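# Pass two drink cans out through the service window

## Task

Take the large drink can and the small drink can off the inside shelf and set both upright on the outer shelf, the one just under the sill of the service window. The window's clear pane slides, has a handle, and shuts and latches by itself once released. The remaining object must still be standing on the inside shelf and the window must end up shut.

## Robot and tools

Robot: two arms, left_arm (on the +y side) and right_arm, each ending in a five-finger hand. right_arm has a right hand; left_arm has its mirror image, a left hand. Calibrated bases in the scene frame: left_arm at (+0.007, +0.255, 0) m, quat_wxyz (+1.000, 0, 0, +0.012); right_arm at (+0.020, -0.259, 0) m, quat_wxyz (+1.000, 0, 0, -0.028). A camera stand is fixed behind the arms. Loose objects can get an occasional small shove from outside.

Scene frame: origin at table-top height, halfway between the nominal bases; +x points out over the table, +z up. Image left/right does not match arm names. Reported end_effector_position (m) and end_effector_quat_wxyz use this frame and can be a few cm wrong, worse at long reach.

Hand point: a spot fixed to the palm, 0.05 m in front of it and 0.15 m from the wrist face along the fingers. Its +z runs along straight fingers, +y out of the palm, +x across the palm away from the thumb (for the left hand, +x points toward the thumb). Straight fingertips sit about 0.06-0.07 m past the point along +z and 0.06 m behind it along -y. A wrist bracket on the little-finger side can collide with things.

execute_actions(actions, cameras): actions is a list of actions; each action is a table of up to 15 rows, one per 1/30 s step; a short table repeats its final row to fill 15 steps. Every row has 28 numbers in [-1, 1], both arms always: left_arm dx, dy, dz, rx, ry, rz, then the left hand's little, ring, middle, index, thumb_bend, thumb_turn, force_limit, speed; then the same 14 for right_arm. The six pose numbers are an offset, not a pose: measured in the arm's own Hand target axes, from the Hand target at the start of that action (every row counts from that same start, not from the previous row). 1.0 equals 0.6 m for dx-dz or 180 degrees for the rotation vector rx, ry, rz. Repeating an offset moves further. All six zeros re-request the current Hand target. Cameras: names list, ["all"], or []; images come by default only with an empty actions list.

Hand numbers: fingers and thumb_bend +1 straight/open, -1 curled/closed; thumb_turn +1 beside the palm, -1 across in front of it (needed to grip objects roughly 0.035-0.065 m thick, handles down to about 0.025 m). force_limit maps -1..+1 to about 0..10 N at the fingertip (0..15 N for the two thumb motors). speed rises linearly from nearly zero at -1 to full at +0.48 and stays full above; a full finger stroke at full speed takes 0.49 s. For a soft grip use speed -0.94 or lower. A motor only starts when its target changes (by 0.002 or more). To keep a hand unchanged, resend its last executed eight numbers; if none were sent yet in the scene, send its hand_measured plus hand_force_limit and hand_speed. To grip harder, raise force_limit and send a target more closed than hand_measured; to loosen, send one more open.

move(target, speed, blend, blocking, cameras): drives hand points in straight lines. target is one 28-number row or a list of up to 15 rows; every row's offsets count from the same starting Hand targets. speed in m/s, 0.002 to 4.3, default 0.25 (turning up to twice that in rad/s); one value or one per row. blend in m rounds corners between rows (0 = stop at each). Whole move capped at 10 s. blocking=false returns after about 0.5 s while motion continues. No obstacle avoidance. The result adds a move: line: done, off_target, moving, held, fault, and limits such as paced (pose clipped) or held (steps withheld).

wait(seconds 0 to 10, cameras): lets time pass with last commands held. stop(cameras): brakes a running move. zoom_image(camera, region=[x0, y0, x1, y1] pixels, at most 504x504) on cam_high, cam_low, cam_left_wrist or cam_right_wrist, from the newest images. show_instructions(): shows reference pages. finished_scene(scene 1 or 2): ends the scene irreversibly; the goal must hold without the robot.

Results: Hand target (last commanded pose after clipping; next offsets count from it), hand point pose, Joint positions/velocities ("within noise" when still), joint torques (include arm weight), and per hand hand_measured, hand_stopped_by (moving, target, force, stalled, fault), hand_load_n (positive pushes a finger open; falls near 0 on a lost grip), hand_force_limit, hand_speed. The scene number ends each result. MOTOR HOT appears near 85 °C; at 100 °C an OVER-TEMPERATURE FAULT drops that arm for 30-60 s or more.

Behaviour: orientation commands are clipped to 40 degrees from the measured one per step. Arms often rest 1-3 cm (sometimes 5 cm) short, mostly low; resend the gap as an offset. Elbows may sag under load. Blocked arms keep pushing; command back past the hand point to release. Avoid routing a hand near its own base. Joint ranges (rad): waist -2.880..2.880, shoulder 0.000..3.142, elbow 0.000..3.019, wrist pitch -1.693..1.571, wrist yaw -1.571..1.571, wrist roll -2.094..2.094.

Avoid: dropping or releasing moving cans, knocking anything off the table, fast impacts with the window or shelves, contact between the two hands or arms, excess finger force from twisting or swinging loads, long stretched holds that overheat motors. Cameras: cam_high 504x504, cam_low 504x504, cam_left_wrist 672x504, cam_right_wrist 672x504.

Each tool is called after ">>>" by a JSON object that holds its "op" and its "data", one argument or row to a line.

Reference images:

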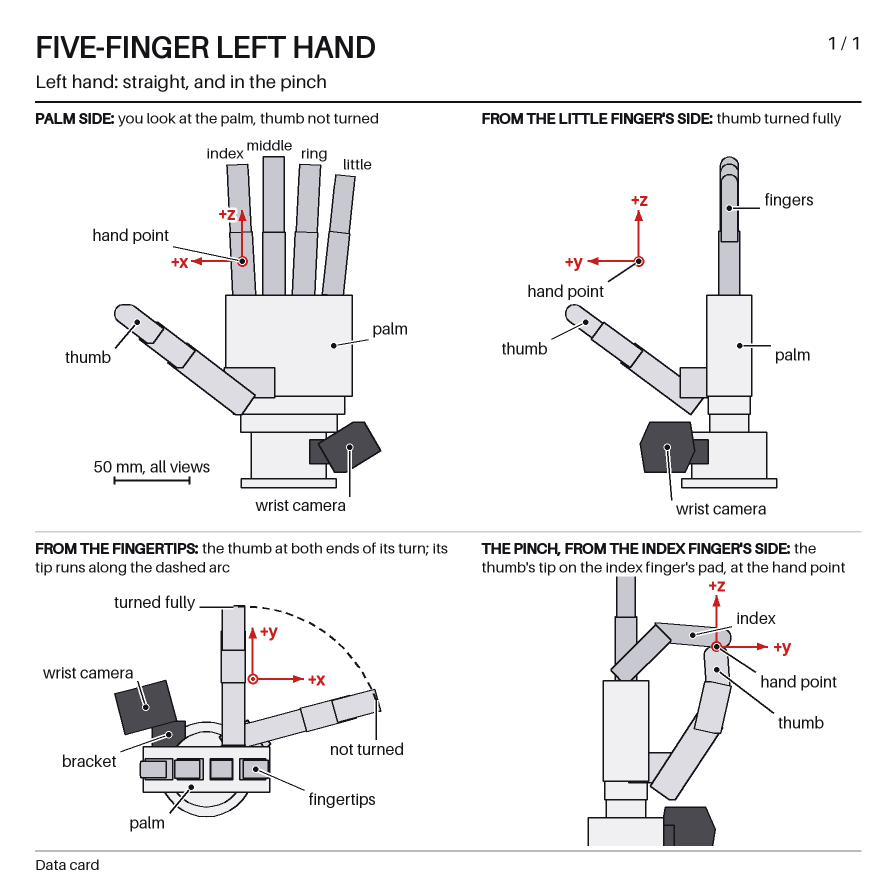

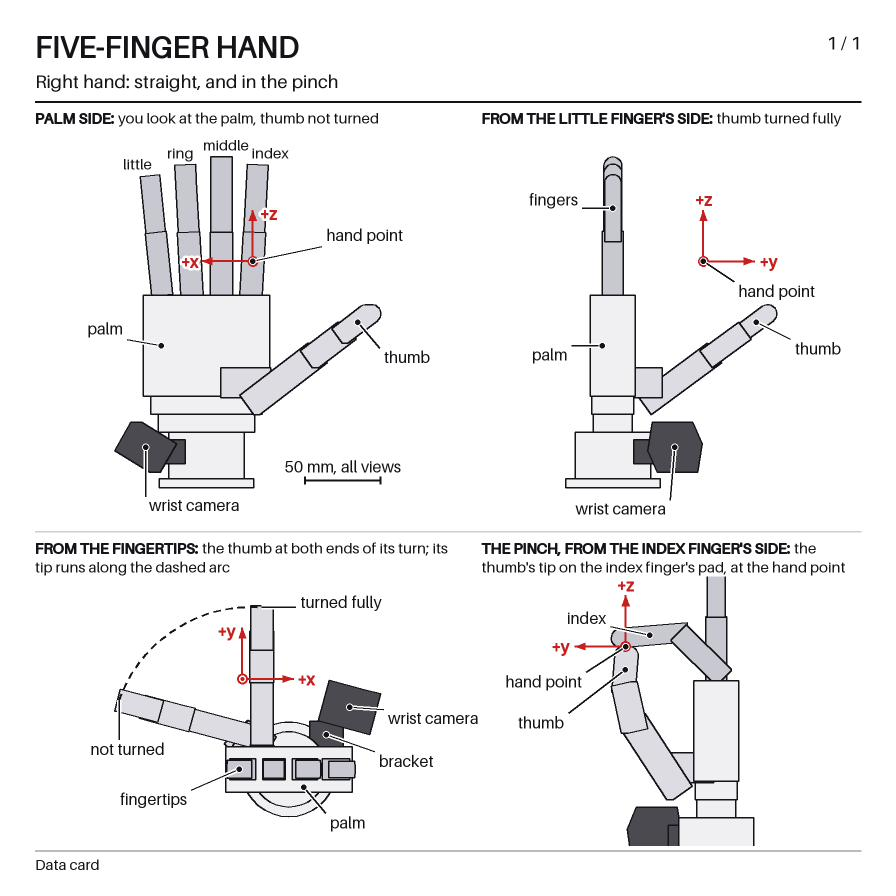

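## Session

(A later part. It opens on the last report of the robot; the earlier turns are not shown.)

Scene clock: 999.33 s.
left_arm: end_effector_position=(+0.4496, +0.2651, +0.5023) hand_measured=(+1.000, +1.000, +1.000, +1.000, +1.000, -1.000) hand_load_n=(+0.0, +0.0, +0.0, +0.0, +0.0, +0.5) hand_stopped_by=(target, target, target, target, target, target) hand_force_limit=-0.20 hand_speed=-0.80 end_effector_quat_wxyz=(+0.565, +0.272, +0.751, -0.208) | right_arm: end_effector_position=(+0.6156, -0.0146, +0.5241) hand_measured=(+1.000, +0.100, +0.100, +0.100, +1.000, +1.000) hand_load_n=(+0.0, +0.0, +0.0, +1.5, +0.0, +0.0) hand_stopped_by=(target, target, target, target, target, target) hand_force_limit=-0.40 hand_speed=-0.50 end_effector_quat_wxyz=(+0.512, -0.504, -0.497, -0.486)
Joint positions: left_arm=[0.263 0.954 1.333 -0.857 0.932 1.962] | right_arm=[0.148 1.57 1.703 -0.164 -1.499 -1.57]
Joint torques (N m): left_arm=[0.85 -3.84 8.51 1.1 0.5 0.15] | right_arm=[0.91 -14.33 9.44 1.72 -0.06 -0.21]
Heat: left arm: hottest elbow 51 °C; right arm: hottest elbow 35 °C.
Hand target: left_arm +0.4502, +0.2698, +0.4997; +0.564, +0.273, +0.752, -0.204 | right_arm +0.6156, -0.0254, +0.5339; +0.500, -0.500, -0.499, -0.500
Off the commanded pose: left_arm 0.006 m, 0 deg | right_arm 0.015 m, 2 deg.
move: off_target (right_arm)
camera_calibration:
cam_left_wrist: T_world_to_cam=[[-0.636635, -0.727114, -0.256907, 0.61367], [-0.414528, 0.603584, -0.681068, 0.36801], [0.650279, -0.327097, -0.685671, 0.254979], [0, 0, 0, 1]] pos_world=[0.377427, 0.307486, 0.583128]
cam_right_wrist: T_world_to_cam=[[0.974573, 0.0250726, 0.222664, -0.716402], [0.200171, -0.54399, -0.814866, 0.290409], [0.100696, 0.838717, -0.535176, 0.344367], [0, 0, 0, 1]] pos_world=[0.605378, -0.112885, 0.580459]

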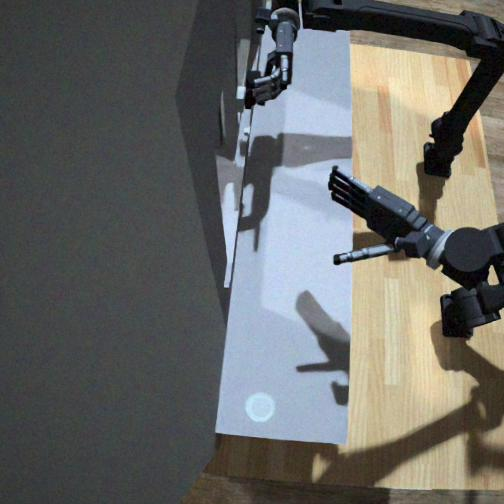

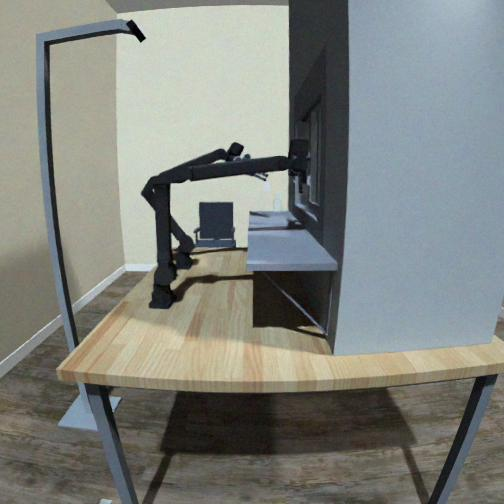

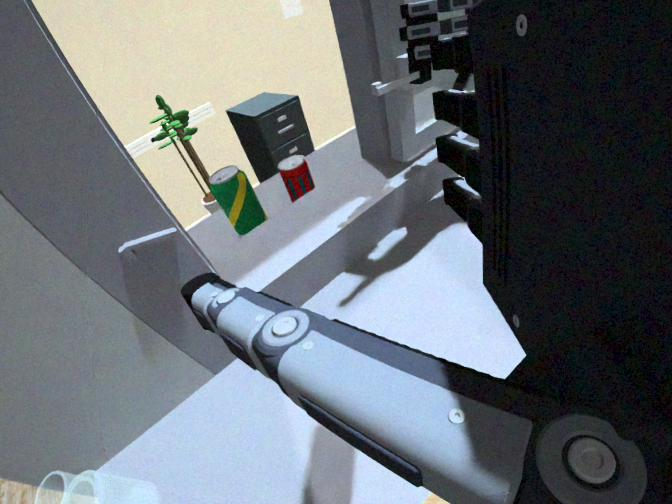

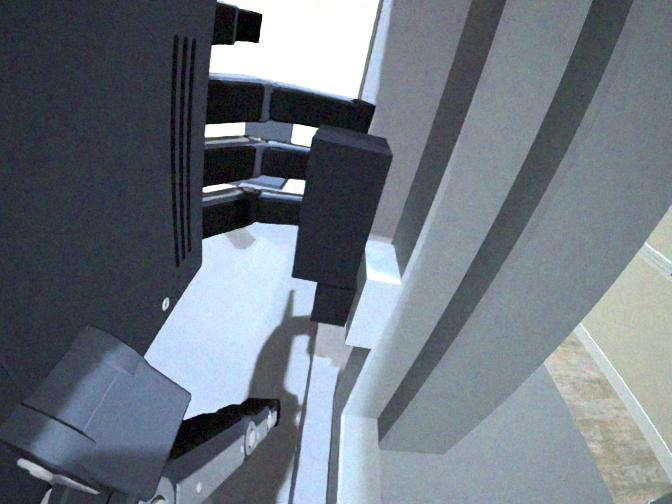

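>>> {"op": "zoom_image", "data": {
  "camera": "cam_left_wrist",
  "region": [150, 80, 450, 300]
}}

>>> {"op": "move", "data": {
  "target": [0.153,0.058,-0.344,0,0,0,1,1,1,1,1,-1,-0.2,-0.8,0,0,0,0,0,0,1,0.1,0.1,0.1,1,1,-0.4,-0.5],
  "speed": 0.2,
  "cameras": []
}}

>>> {"op": "move", "data": {
  "target": [0,0,0,0,0,0,1,1,1,1,1,-1,-0.2,-0.8,-0.005,0,0.54,0,0,0,1,0.1,0.1,0.1,1,1,-0.4,-0.5],
  "speed": 0.08,
  "cameras": ["cam_high","cam_right_wrist"]
}}

>>> {"op": "zoom_image", "data": {
  "camera": "cam_high",
  "region": [190, 160, 290, 310]
}}

Scaled by 1.680 from the camera's 672x504 image, which has a finer 960x720 frame.

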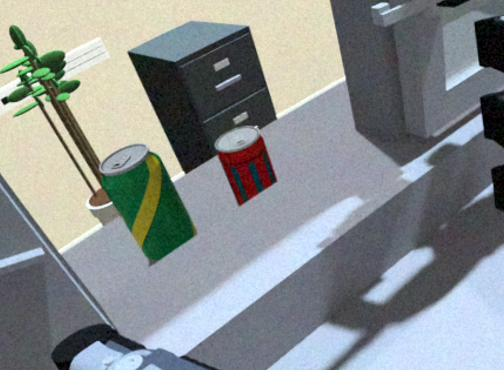

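Scene clock: 1012.53 s.
left_arm: end_effector_position=(+0.3043, +0.4384, +0.4683) hand_measured=(+1.000, +1.000, +1.000, +1.000, +1.000, -1.000) hand_load_n=(+0.5, +0.0, +0.0, +0.0, +0.0, +0.0) hand_stopped_by=(target, target, target, target, target, target) hand_force_limit=-0.20 hand_speed=-0.80 end_effector_quat_wxyz=(+0.693, +0.156, +0.688, -0.147) | right_arm: end_effector_position=(+0.6156, -0.0146, +0.5241) hand_measured=(+1.000, +0.100, +0.100, +0.100, +1.000, +1.000) hand_load_n=(+0.0, +0.0, +0.0, +1.5, +0.0, +0.0) hand_stopped_by=(target, target, target, target, target, target) hand_force_limit=-0.40 hand_speed=-0.50 end_effector_quat_wxyz=(+0.512, -0.504, -0.497, -0.486)
Joint positions: left_arm=[1.121 0.763 1.007 -0.752 1.579 2.093] | right_arm=[0.148 1.57 1.703 -0.164 -1.499 -1.57]
Joint torques (N m): left_arm=[0.79 -1.67 7.98 1.39 0.62 0.06] | right_arm=[0.97 -14.33 9.46 1.72 -0.06 -0.22]
Heat: left arm: hottest elbow 50 °C; right arm: hottest elbow 35 °C.
Hand target: left_arm +0.3008, +0.4401, +0.4692; +0.564, +0.273, +0.752, -0.204 | right_arm +0.6156, -0.0254, +0.5339; +0.500, -0.500, -0.499, -0.500
Off the commanded pose: left_arm 0.004 m, 22 deg | right_arm 0.015 m, 2 deg.
joint sent to its limit (left arm) — joint 5 (wrist yaw), upper limit. The joint targets are off in orientation, not in position.
move: off_target (left_arm, right_arm)
No camera images: "cameras" was empty.

Scene clock: 1017.37 s.
left_arm: end_effector_position=(+0.3047, +0.4391, +0.4684) hand_measured=(+1.000, +1.000, +1.000, +1.000, +1.000, -1.000) hand_load_n=(+0.0, +0.0, +0.0, +0.0, +0.0, +0.5) hand_stopped_by=(target, target, target, target, target, target) hand_force_limit=-0.20 hand_speed=-0.80 end_effector_quat_wxyz=(+0.694, +0.159, +0.687, -0.144) | right_arm: end_effector_position=(+0.6119, +0.2891, +0.5255) hand_measured=(+1.000, +0.100, +0.100, +0.100, +1.000, +1.000) hand_load_n=(+0.0, +0.0, +0.0, +0.0, +0.0, +0.0) hand_stopped_by=(target, target, target, target, target, target) hand_force_limit=-0.40 hand_speed=-0.50 end_effector_quat_wxyz=(+0.499, -0.505, -0.497, -0.499)
Joint positions: left_arm=[1.121 0.763 1.004 -0.74 1.579 2.093] | right_arm=[0.646 1.848 2.064 -0.224 -0.974 -1.569]
Joint torques (N m): left_arm=[0.91 -1.79 7.99 1.42 0.62 -0.02] | right_arm=[3.08 -15.62 14.02 1.26 -0.1 -0.11]
Heat: left arm: hottest elbow 49 °C; right arm: hottest elbow 36 °C.
Hand target: left_arm +0.3008, +0.4401, +0.4691; +0.564, +0.273, +0.752, -0.204 | right_arm +0.6157, +0.2988, +0.5309; +0.500, -0.500, -0.499, -0.500
Off the commanded pose: left_arm 0.004 m, 22 deg | right_arm 0.012 m, 1 deg.
joint sent to its limit (left arm) — joint 5 (wrist yaw), upper limit. The joint targets are off in orientation, not in position.
move: off_target (left_arm, right_arm)
camera_calibration:
cam_right_wrist: T_world_to_cam=[[0.969081, -0.000143322, 0.246743, -0.722677], [0.205901, -0.550579, -0.808992, 0.452838], [0.135968, 0.834783, -0.533526, 0.069389], [0, 0, 0, 1]] pos_world=[0.597658, 0.191295, 0.581679]
Images, in order (width x height): cam_high 504x504, cam_right_wrist 672x504.

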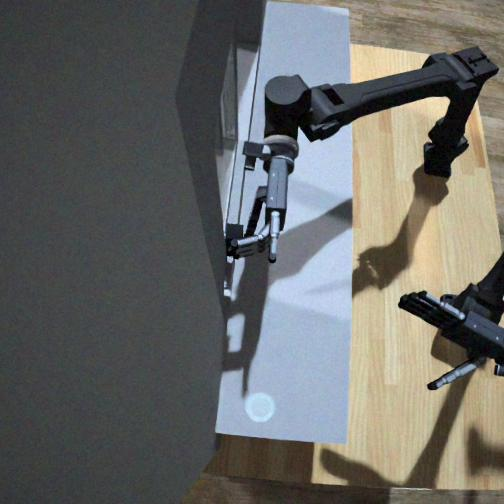

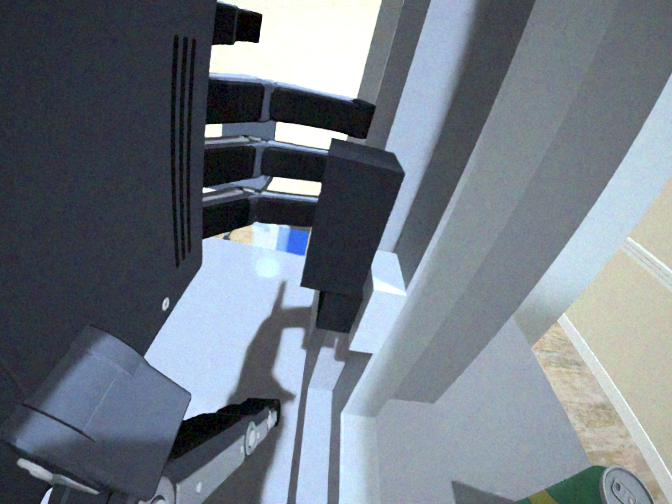

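Scaled by 3.360 from the camera's 504x504 image, which has a finer 720x720 frame.

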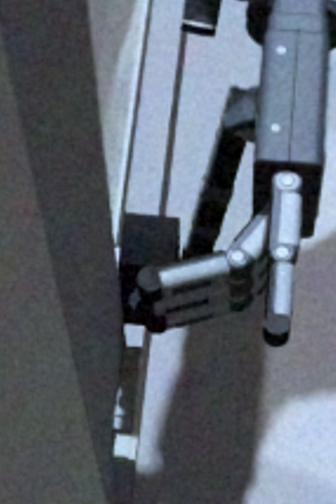

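>>> {"op": "move", "data": {
  "target": [
    [0,0,0,0,0,0,1,1,1,1,1,-1,-0.2,-0.8,0,0,0.02,0,0,0,1,0.1,0.1,0.1,1,1,-0.4,-0.5],
    [0,0,0,0,0,0,1,1,1,1,1,-1,-0.2,-0.8,0,0,0.02,0,0,0,1,1,1,1,1,1,-0.4,-0.3],
    [0,0,0,0,0,0,1,1,1,1,1,-1,-0.2,-0.8,0,-0.1,-0.05,0,0,0,1,1,1,1,1,1,-0.4,-0.3]
  ],
  "speed": 0.08,
  "cameras": ["cam_high","cam_right_wrist"]
}}

>>> {"op": "zoom_image", "data": {
  "camera": "cam_high",
  "region": [190, 160, 290, 310]
}}

Scene clock: 1025.60 s.
left_arm: end_effector_position=(+0.3047, +0.4391, +0.4684) hand_measured=(+1.000, +1.000, +1.000, +1.000, +1.000, -1.000) hand_load_n=(+0.0, +0.0, +0.0, +0.0, +0.0, +0.5) hand_stopped_by=(target, target, target, target, target, target) hand_force_limit=-0.20 hand_speed=-0.80 end_effector_quat_wxyz=(+0.694, +0.159, +0.687, -0.144) | right_arm: end_effector_position=(+0.5620, +0.2679, +0.5191) hand_measured=(+1.000, +1.000, +1.000, +1.000, +1.000, +1.000) hand_load_n=(+0.0, +0.0, +0.0, +0.0, +0.0, +0.0) hand_stopped_by=(target, target, target, target, target, target) hand_force_limit=-0.40 hand_speed=-0.30 end_effector_quat_wxyz=(+0.501, -0.511, -0.497, -0.492)
Joint positions: left_arm=[1.121 0.763 1.004 -0.74 1.579 2.093] | right_arm=[0.663 1.689 1.842 -0.179 -0.959 -1.569]
Joint torques (N m): left_arm=[1.08 -2.08 8.08 1.48 0.62 -0.03] | right_arm=[3.02 -16.67 9.74 2.35 -0.13 -0.11]
Heat: left arm: hottest elbow 48 °C; right arm: hottest elbow 38 °C.
Hand target: left_arm +0.3008, +0.4401, +0.4691; +0.564, +0.273, +0.752, -0.204 | right_arm +0.5557, +0.2687, +0.5310; +0.500, -0.500, -0.499, -0.500
Off the commanded pose: left_arm 0.004 m, 22 deg | right_arm 0.013 m, 2 deg.
joint sent to its limit (left arm) — joint 5 (wrist yaw), upper limit. The joint targets are off in orientation, not in position.
move: off_target (left_arm, right_arm); target 2's new numbers were sent with right_arm's hand 0.011 m and 0 deg from that target
camera_calibration:
cam_right_wrist: T_world_to_cam=[[0.972958, 0.00406413, 0.230947, -0.667989], [0.193631, -0.559487, -0.805904, 0.453952], [0.125936, 0.828829, -0.545144, 0.10376], [0, 0, 0, 1]] pos_world=[0.548959, 0.170696, 0.576676]
Images, in order (width x height): cam_high 504x504, cam_right_wrist 672x504.

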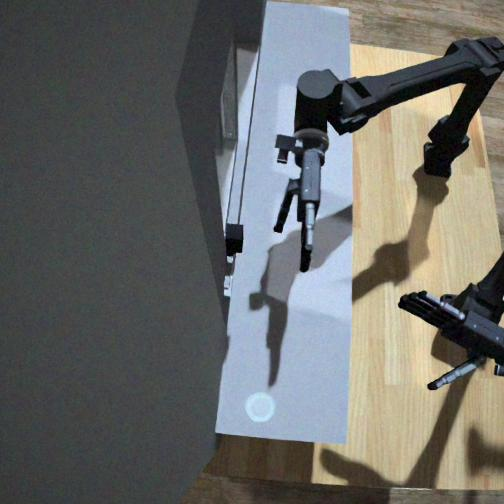

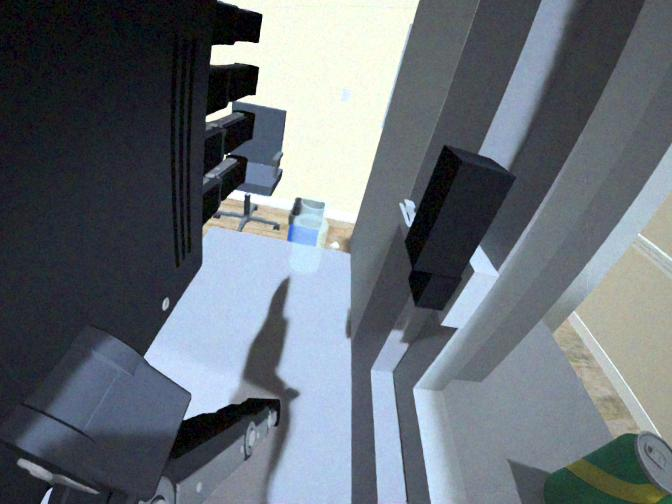

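Scaled by 3.360 from the camera's 504x504 image, which has a finer 720x720 frame.

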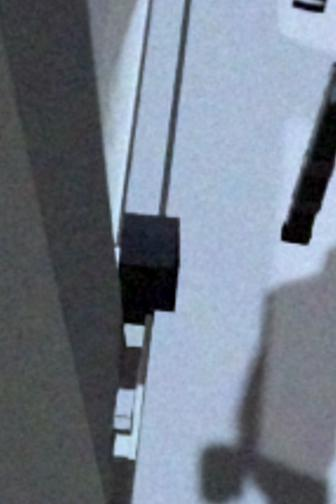

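>>> {"op": "finished_scene", "data": {
  "scene": 1
}}

The scene is finished: the task was done.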